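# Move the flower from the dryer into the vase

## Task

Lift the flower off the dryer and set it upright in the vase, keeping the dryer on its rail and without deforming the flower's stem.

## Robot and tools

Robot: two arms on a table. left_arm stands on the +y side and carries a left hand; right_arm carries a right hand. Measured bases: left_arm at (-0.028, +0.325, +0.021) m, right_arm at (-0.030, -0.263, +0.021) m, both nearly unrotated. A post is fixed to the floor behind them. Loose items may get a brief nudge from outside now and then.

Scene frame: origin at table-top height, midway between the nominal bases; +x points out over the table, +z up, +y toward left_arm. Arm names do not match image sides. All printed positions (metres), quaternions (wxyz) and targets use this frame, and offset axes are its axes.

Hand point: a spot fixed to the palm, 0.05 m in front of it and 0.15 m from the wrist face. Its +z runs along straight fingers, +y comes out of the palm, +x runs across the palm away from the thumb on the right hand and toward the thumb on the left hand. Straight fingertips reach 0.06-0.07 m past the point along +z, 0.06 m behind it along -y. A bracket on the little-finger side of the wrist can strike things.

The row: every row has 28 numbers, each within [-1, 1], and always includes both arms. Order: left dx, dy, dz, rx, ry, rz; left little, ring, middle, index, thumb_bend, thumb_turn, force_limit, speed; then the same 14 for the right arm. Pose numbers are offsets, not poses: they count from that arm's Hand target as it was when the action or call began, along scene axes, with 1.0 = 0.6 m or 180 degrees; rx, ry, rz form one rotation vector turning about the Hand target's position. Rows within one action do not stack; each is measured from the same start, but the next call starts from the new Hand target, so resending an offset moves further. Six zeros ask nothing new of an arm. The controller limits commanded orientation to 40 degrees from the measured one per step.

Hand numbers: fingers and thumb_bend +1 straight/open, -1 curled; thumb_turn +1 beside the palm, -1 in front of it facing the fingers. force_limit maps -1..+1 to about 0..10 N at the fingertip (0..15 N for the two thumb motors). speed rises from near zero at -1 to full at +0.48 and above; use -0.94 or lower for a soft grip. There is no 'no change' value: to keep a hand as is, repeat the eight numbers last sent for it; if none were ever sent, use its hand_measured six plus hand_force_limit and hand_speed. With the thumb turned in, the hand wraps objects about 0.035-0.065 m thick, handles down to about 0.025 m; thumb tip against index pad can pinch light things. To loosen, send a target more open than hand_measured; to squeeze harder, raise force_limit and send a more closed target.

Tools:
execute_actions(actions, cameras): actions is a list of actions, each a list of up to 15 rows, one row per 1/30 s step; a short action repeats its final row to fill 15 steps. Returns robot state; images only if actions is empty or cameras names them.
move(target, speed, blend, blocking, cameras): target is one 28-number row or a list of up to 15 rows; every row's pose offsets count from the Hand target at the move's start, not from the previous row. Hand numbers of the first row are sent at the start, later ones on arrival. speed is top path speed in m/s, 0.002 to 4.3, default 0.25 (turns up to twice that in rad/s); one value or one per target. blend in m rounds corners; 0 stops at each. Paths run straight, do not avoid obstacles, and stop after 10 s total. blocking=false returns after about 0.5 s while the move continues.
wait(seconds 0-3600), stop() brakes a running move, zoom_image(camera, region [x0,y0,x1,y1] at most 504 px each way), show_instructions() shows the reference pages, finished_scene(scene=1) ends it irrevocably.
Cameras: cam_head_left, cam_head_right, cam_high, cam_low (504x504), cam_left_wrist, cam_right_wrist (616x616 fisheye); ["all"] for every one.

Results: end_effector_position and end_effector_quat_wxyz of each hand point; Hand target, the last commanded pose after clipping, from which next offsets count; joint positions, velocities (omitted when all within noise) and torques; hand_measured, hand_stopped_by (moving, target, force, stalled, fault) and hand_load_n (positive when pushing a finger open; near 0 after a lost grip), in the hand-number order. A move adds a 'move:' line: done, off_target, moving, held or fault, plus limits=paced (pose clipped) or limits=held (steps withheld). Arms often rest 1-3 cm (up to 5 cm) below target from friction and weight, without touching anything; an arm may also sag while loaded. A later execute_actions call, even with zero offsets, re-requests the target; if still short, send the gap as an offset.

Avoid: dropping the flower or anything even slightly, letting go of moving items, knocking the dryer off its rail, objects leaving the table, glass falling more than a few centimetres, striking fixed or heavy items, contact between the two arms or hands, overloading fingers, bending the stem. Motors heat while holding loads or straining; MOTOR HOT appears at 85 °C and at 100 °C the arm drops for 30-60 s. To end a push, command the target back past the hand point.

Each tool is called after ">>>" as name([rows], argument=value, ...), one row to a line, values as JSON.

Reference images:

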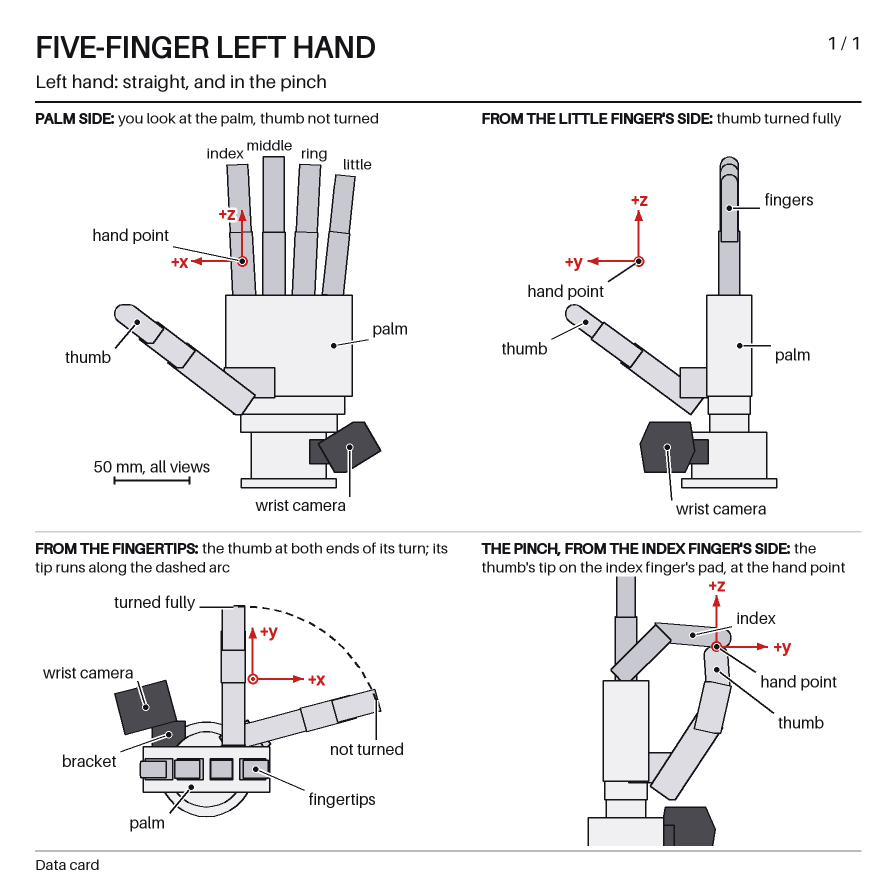

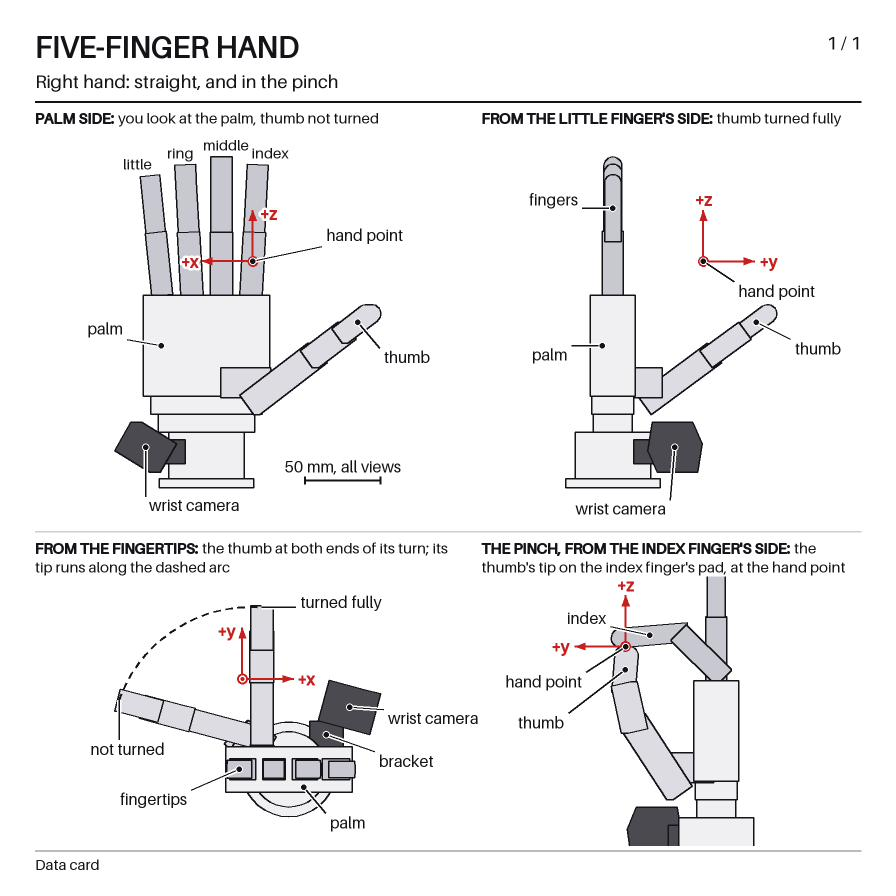

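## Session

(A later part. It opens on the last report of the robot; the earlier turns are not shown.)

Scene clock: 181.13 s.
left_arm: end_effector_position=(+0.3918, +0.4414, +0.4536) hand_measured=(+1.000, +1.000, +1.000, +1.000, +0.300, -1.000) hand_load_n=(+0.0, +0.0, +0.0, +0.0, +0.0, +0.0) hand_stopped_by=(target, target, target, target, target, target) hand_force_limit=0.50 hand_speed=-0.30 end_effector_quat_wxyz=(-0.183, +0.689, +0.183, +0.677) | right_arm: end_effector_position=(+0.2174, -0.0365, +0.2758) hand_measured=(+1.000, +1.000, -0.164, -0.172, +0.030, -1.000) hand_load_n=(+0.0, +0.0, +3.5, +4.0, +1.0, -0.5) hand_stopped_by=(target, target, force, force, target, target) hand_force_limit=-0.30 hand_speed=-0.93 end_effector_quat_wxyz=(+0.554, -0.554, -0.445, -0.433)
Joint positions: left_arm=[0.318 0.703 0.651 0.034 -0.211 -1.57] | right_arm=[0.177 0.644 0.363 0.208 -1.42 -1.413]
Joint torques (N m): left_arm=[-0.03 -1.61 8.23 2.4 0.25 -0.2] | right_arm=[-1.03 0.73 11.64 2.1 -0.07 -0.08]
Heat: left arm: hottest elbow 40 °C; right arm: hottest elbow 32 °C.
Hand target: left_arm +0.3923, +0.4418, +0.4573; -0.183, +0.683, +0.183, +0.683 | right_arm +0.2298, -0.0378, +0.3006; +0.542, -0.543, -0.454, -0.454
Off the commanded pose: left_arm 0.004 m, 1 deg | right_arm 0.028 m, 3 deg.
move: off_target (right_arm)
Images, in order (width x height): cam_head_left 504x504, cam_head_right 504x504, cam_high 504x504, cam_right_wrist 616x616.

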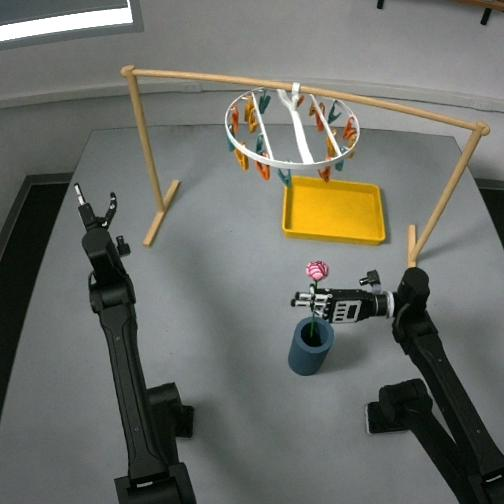

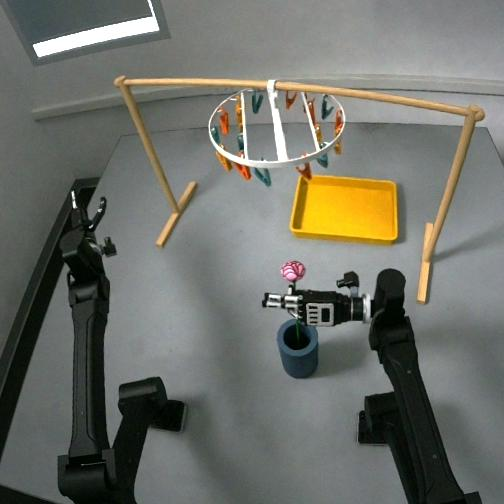

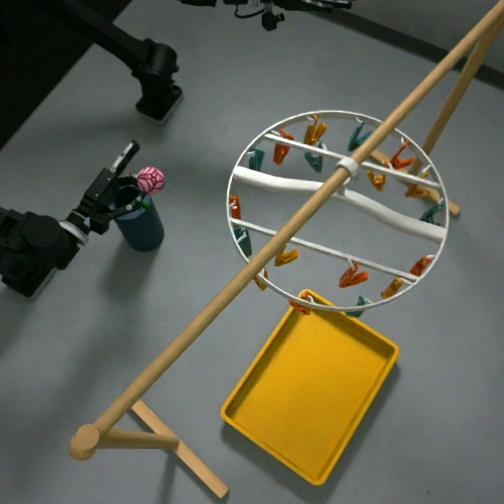

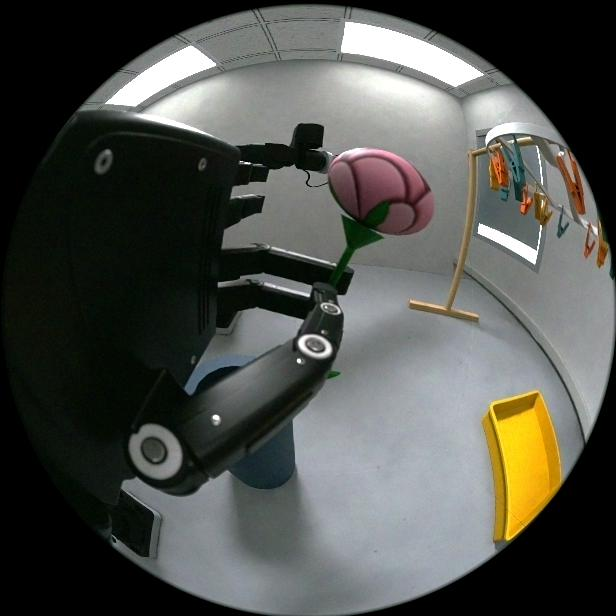

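>>> move([
  [0,0,0,0,0,0,1,1,1,1,0.3,-1,0.5,-0.3,0,0,0,0,0.0,0,1,1,0.1,0.1,0.25,-1,-0.3,-0.9],
], cameras=["cam_right_wrist","cam_high","cam_head_left","cam_head_right"])

>>> zoom_image(camera="cam_head_left", region=[260, 260, 360, 360])

>>> zoom_image(camera="cam_high", region=[70, 120, 190, 240])

Scene clock: 183.13 s.
left_arm: end_effector_position=(+0.3918, +0.4414, +0.4536) hand_measured=(+1.000, +1.000, +1.000, +1.000, +0.300, -1.000) hand_load_n=(+0.0, +0.0, +0.0, +0.0, +0.0, +0.0) hand_stopped_by=(target, target, target, target, target, target) hand_force_limit=0.50 hand_speed=-0.30 end_effector_quat_wxyz=(-0.183, +0.689, +0.183, +0.677) | right_arm: end_effector_position=(+0.2179, -0.0365, +0.2769) hand_measured=(+1.000, +1.000, +0.100, +0.100, +0.250, -1.000) hand_load_n=(+0.0, +0.5, +0.0, +0.0, +0.0, +0.5) hand_stopped_by=(target, target, target, target, target, target) hand_force_limit=-0.30 hand_speed=-0.90 end_effector_quat_wxyz=(+0.552, -0.552, -0.447, -0.436)
Joint positions: left_arm=[0.318 0.703 0.651 0.034 -0.211 -1.57] | right_arm=[0.177 0.644 0.363 0.216 -1.42 -1.412]
Joint torques (N m): left_arm=[0.03 -1.61 8.21 2.4 0.25 -0.21] | right_arm=[-0.97 0.73 11.59 1.92 -0.08 -0.08]
Heat: left arm: hottest elbow 39 °C; right arm: hottest elbow 33 °C.
Hand target: left_arm +0.3923, +0.4418, +0.4573; -0.183, +0.683, +0.183, +0.683 | right_arm +0.2298, -0.0378, +0.3006; +0.542, -0.543, -0.454, -0.454
Off the commanded pose: left_arm 0.004 m, 1 deg | right_arm 0.027 m, 3 deg.
move: done
Images, in order (width x height): cam_head_left 504x504, cam_head_right 504x504, cam_high 504x504, cam_right_wrist 616x616.

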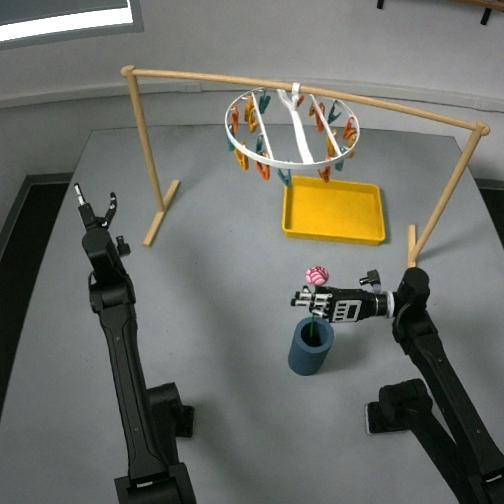

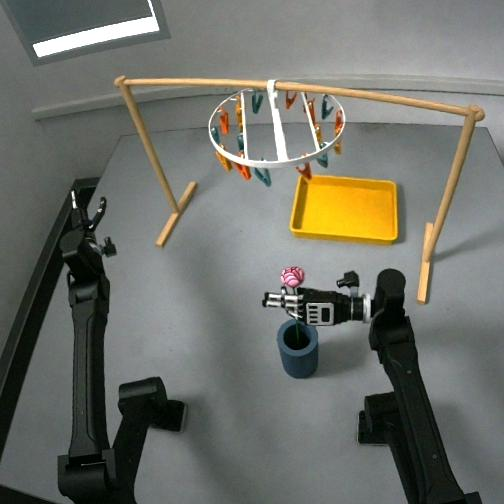

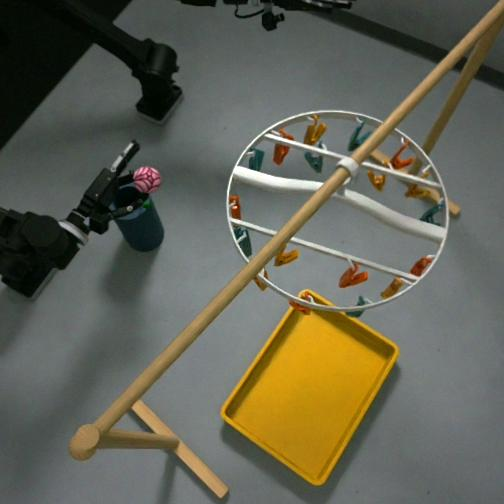

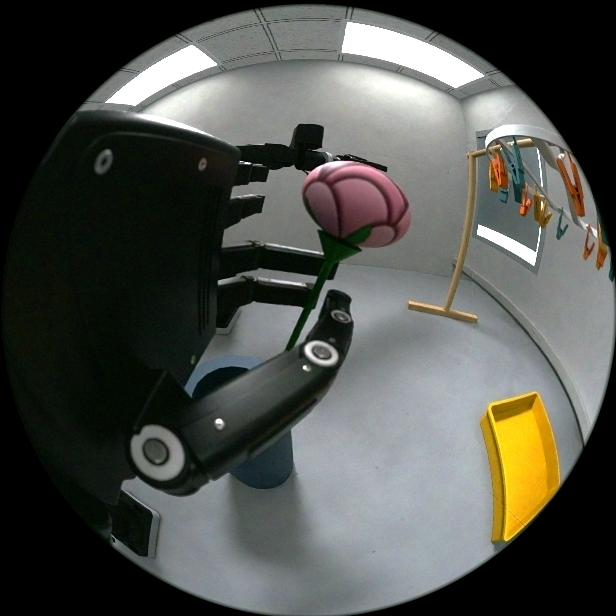

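Scaled by 5.040 from the camera's image (finer frame: 720x720).

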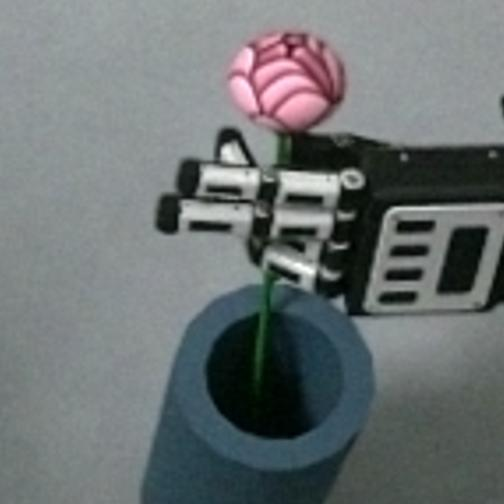

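Scaled by 4.200 from the camera's image (finer frame: 720x720).

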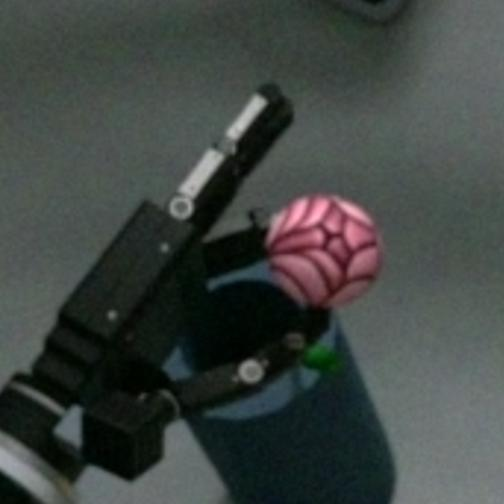

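>>> move([
  [0,0,0,0,0,0,1,1,1,1,0.3,-1,0.5,-0.3,0,0,0,0,0.0,0,1,1,0.5,0.5,0.5,-1,-0.3,-0.7],
], cameras=["cam_right_wrist","cam_high","cam_head_left","cam_head_right"])

>>> zoom_image(camera="cam_head_left", region=[260, 260, 360, 360])

>>> zoom_image(camera="cam_high", region=[70, 120, 190, 240])

Scene clock: 184.20 s.
left_arm: end_effector_position=(+0.3918, +0.4414, +0.4536) hand_measured=(+1.000, +1.000, +1.000, +1.000, +0.300, -1.000) hand_load_n=(+0.0, +0.0, +0.0, +0.0, +0.0, +0.0) hand_stopped_by=(target, target, target, target, target, target) hand_force_limit=0.50 hand_speed=-0.30 end_effector_quat_wxyz=(-0.183, +0.689, +0.183, +0.677) | right_arm: end_effector_position=(+0.2179, -0.0365, +0.2769) hand_measured=(+1.000, +1.000, +0.500, +0.500, +0.500, -1.000) hand_load_n=(+0.0, +0.0, +0.0, +0.0, +0.0, +0.5) hand_stopped_by=(target, target, target, target, target, target) hand_force_limit=-0.30 hand_speed=-0.70 end_effector_quat_wxyz=(+0.552, -0.552, -0.447, -0.436)
Joint positions: left_arm=[0.318 0.703 0.651 0.034 -0.211 -1.57] | right_arm=[0.177 0.644 0.363 0.216 -1.42 -1.412]
Joint torques (N m): left_arm=[0.03 -1.67 8.21 2.39 0.25 -0.21] | right_arm=[-1.03 0.85 11.59 1.89 -0.09 -0.07]
Heat: left arm: hottest elbow 39 °C; right arm: hottest elbow 33 °C.
Hand target: left_arm +0.3923, +0.4418, +0.4573; -0.183, +0.683, +0.183, +0.683 | right_arm +0.2298, -0.0378, +0.3006; +0.542, -0.543, -0.454, -0.454
Off the commanded pose: left_arm 0.004 m, 1 deg | right_arm 0.027 m, 3 deg.
move: done
Images, in order (width x height): cam_head_left 504x504, cam_head_right 504x504, cam_high 504x504, cam_right_wrist 616x616.

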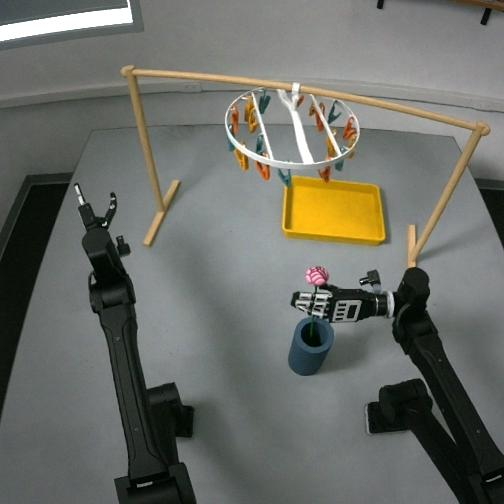

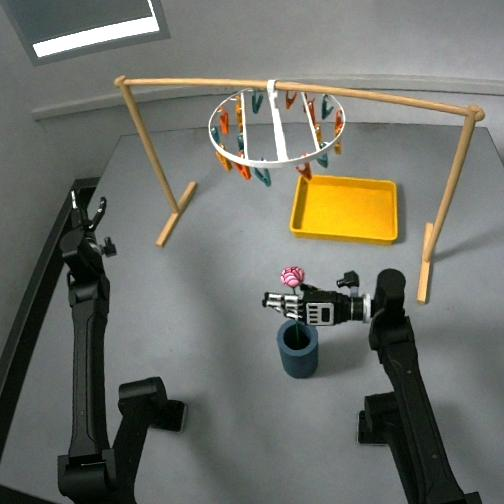

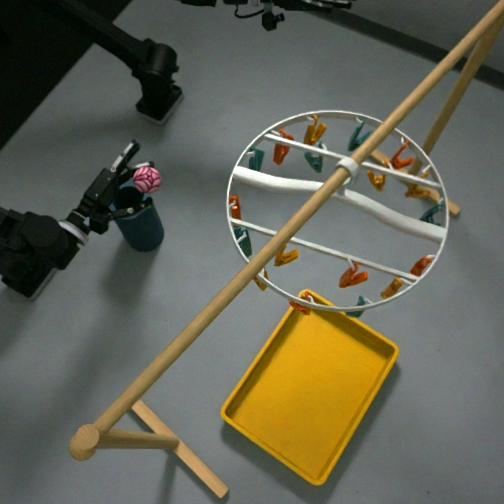

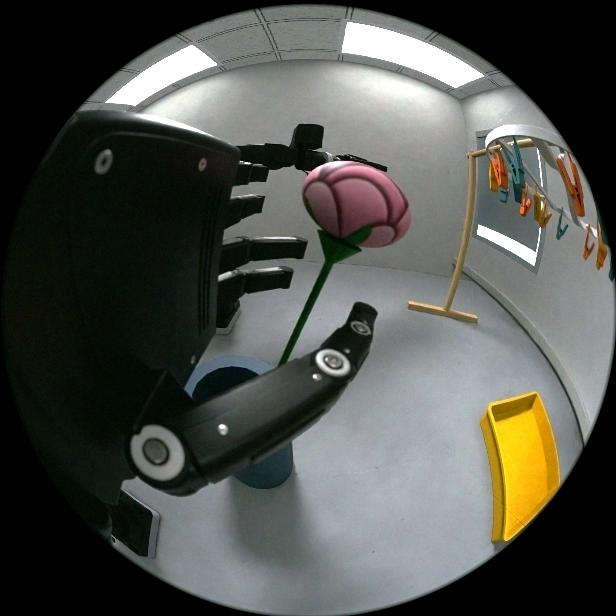

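Scaled by 5.040 from the camera's image (finer frame: 720x720).

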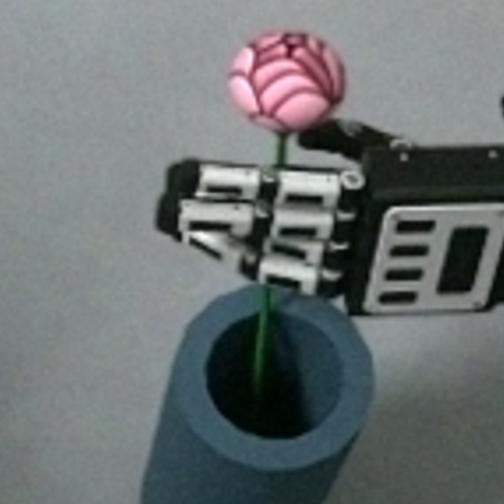

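Scaled by 4.200 from the camera's image (finer frame: 720x720).

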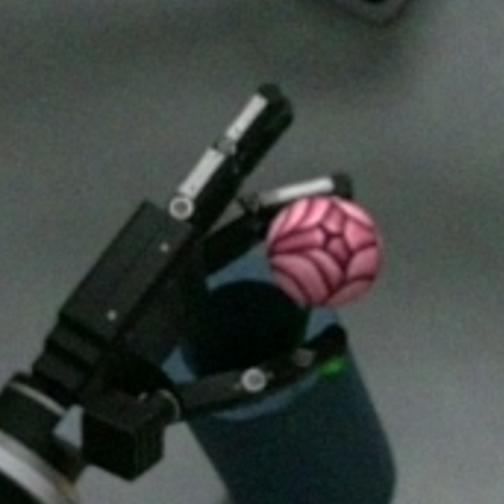

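>>> move([
  [0,0,0,0,0,0,1,1,1,1,0.3,-1,0.5,-0.3,0,0,0,0,0.0,0,1,1,1,1,1,-1,-0.3,-0.5],
  [0,0,0,0,0,0,1,1,1,1,0.3,-1,0.5,-0.3,0,-0.05,0.01,0,0.0,0,1,1,1,1,1,-1,-0.3,-0.5],
], cameras=["cam_right_wrist","cam_high","cam_head_left"], speed=0.05)

>>> zoom_image(camera="cam_high", region=[70, 120, 190, 240])

Scene clock: 186.43 s.
left_arm: end_effector_position=(+0.3918, +0.4414, +0.4536) hand_measured=(+1.000, +1.000, +1.000, +1.000, +0.300, -1.000) hand_load_n=(+0.0, +0.0, +0.0, +0.0, +0.0, +0.0) hand_stopped_by=(target, target, target, target, target, target) hand_force_limit=0.50 hand_speed=-0.30 end_effector_quat_wxyz=(-0.183, +0.689, +0.183, +0.677) | right_arm: end_effector_position=(+0.2230, -0.0651, +0.2839) hand_measured=(+1.000, +1.000, +1.000, +1.000, +1.000, -1.000) hand_load_n=(+0.0, -0.5, +0.0, +0.0, -0.5, +0.0) hand_stopped_by=(target, target, target, target, target, target) hand_force_limit=-0.30 hand_speed=-0.50 end_effector_quat_wxyz=(+0.552, -0.549, -0.446, -0.442)
Joint positions: left_arm=[0.318 0.703 0.651 0.034 -0.211 -1.57] | right_arm=[0.032 0.644 0.374 0.216 -1.559 -1.412]
Joint torques (N m): left_arm=[0.03 -1.67 8.21 2.4 0.25 -0.21] | right_arm=[-0.91 -0.09 11.45 1.05 -0.19 -0.01]
Heat: left arm: hottest elbow 39 °C; right arm: hottest elbow 33 °C.
Hand target: left_arm +0.3923, +0.4418, +0.4573; -0.183, +0.683, +0.183, +0.683 | right_arm +0.2298, -0.0678, +0.3065; +0.542, -0.543, -0.454, -0.454
Off the commanded pose: left_arm 0.004 m, 1 deg | right_arm 0.024 m, 2 deg.
move: off_target (right_arm)
Images, in order (width x height): cam_head_left 504x504, cam_high 504x504, cam_right_wrist 616x616.

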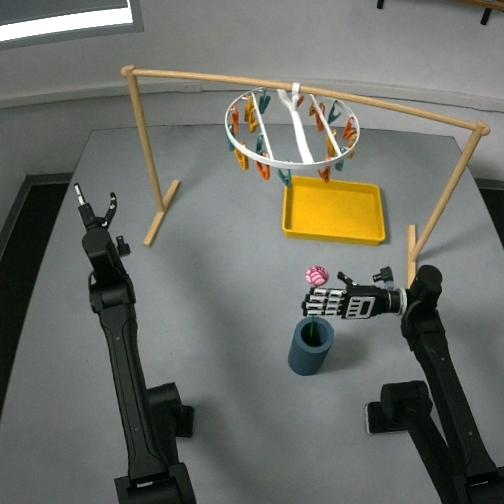

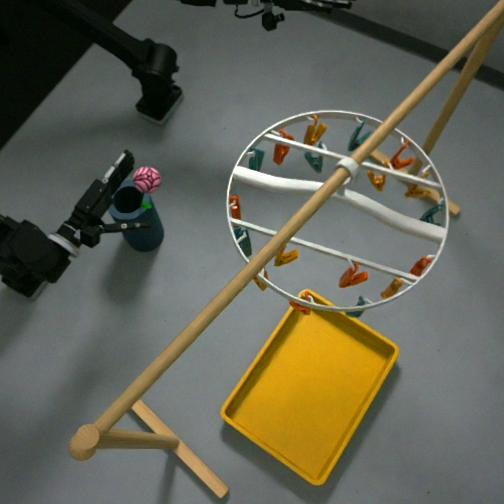

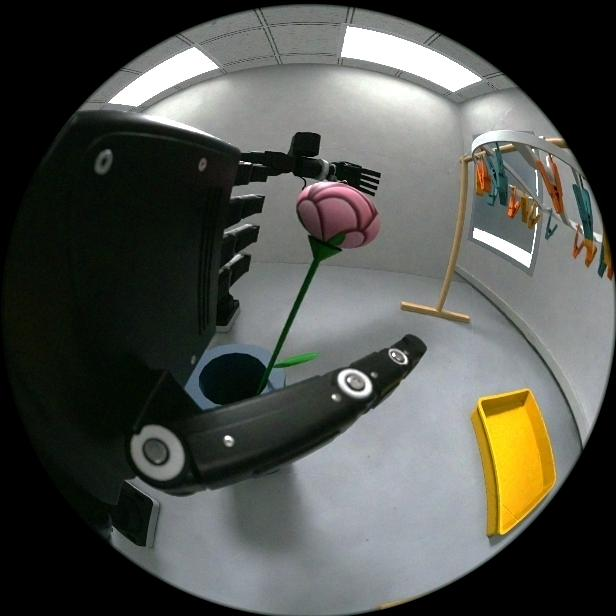

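Scaled by 4.200 from the camera's image (finer frame: 720x720).

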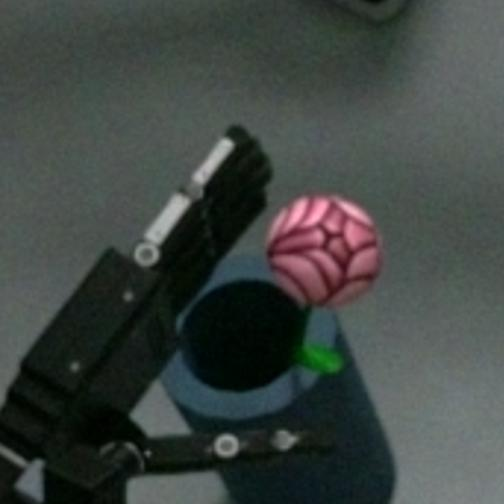

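>>> move([
  [0,0,0,0,0,0,1,1,1,1,0.3,-1,0.5,-0.3,-0.02,-0.22,0.05,0,0.0,-0.09,1,1,1,1,1,-1,-0.3,-0.5],
], cameras=["cam_right_wrist","cam_high","cam_head_left","cam_head_right","cam_low"], speed=0.12)

>>> zoom_image(camera="cam_head_left", region=[260, 260, 360, 360])

>>> zoom_image(camera="cam_high", region=[70, 120, 190, 240])

Scene clock: 188.63 s.
left_arm: end_effector_position=(+0.3918, +0.4414, +0.4536) hand_measured=(+1.000, +1.000, +1.000, +1.000, +0.300, -1.000) hand_load_n=(+0.0, +0.0, +0.0, +0.0, +0.0, -0.5) hand_stopped_by=(target, target, target, target, target, target) hand_force_limit=0.50 hand_speed=-0.30 end_effector_quat_wxyz=(-0.183, +0.689, +0.183, +0.677) | right_arm: end_effector_position=(+0.2210, -0.1967, +0.3313) hand_measured=(+1.000, +1.000, +1.000, +1.000, +1.000, -1.000) hand_load_n=(+0.0, +0.0, +0.0, +0.0, +0.0, +0.5) hand_stopped_by=(target, target, target, target, target, target) hand_force_limit=-0.30 hand_speed=-0.50 end_effector_quat_wxyz=(-0.389, +0.650, +0.281, +0.590)
Joint positions: left_arm=[0.318 0.703 0.651 0.034 -0.211 -1.57] | right_arm=[-0.574 0.231 0.374 0.048 -1.578 -1.204]
Joint torques (N m): left_arm=[0.03 -1.67 8.21 2.4 0.25 -0.21] | right_arm=[-1.03 2.67 9.25 0.73 0.01 0]
Heat: left arm: hottest elbow 39 °C; right arm: hottest elbow 34 °C.
Hand target: left_arm +0.3923, +0.4418, +0.4573; -0.183, +0.683, +0.183, +0.683 | right_arm +0.2178, -0.1998, +0.3365; -0.472, +0.601, +0.373, +0.526
Off the commanded pose: left_arm 0.004 m, 1 deg | right_arm 0.007 m, 17 deg.
joint sent to its limit (right arm) — joint 5 (wrist yaw), lower limit. The joint targets are off in orientation, not in position.
move: off_target (right_arm)
Images, in order (width x height): cam_head_left 504x504, cam_head_right 504x504, cam_high 504x504, cam_low 504x504, cam_right_wrist 616x616.

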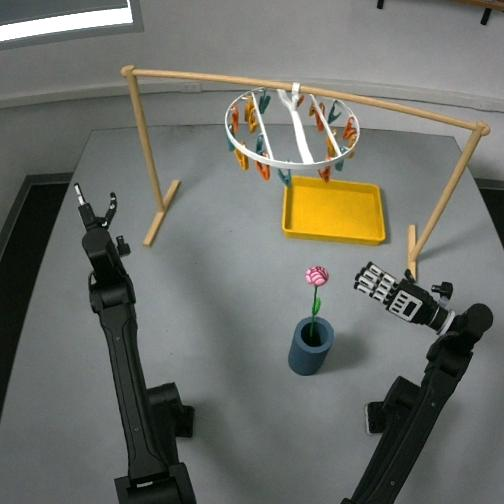

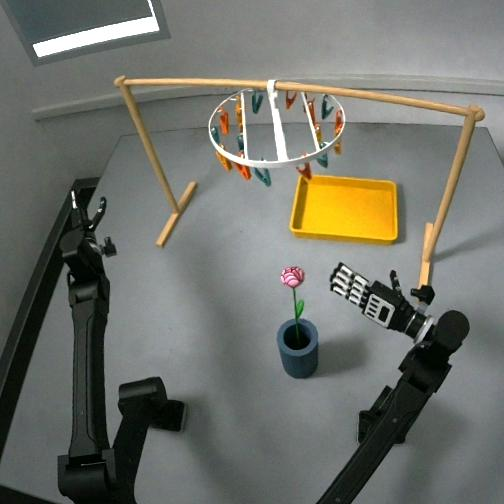

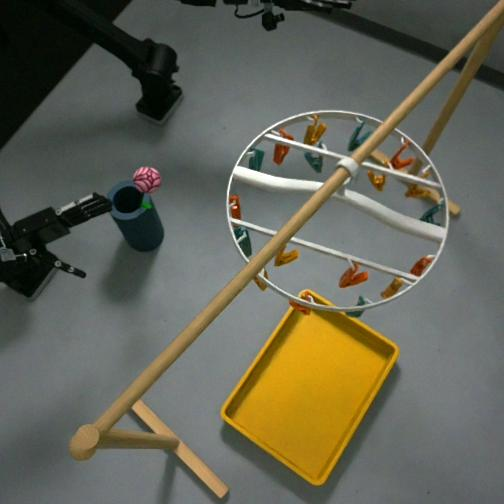

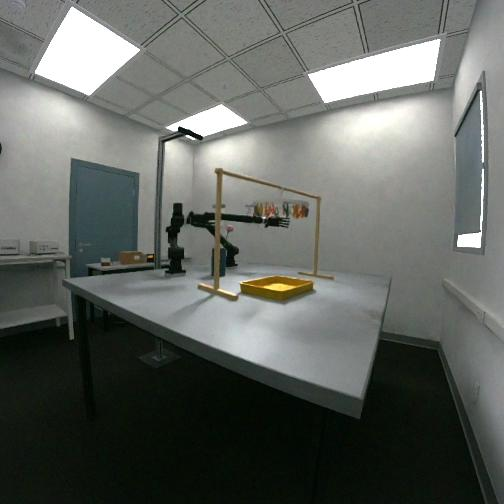

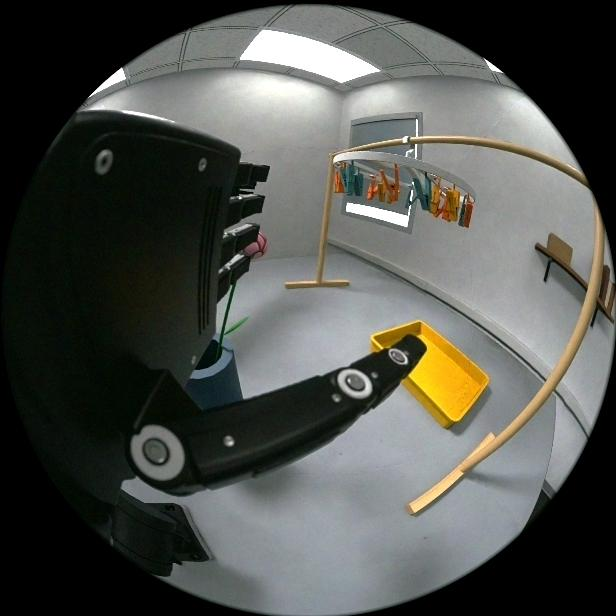

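Scaled by 5.040 from the camera's image (finer frame: 720x720).

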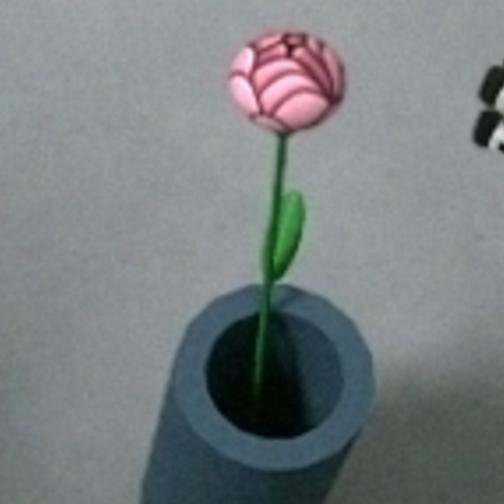

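Scaled by 4.200 from the camera's image (finer frame: 720x720).

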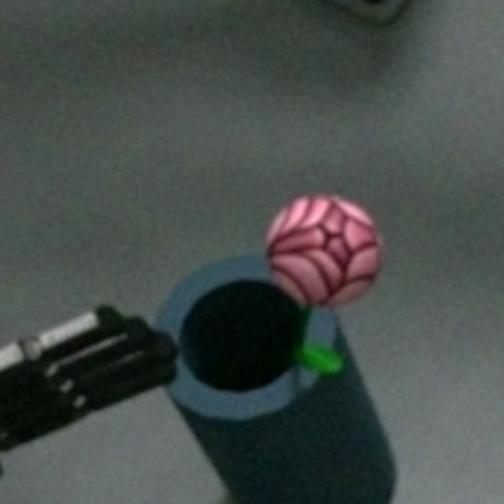

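>>> finished_scene()

The scene is finished: the task was done.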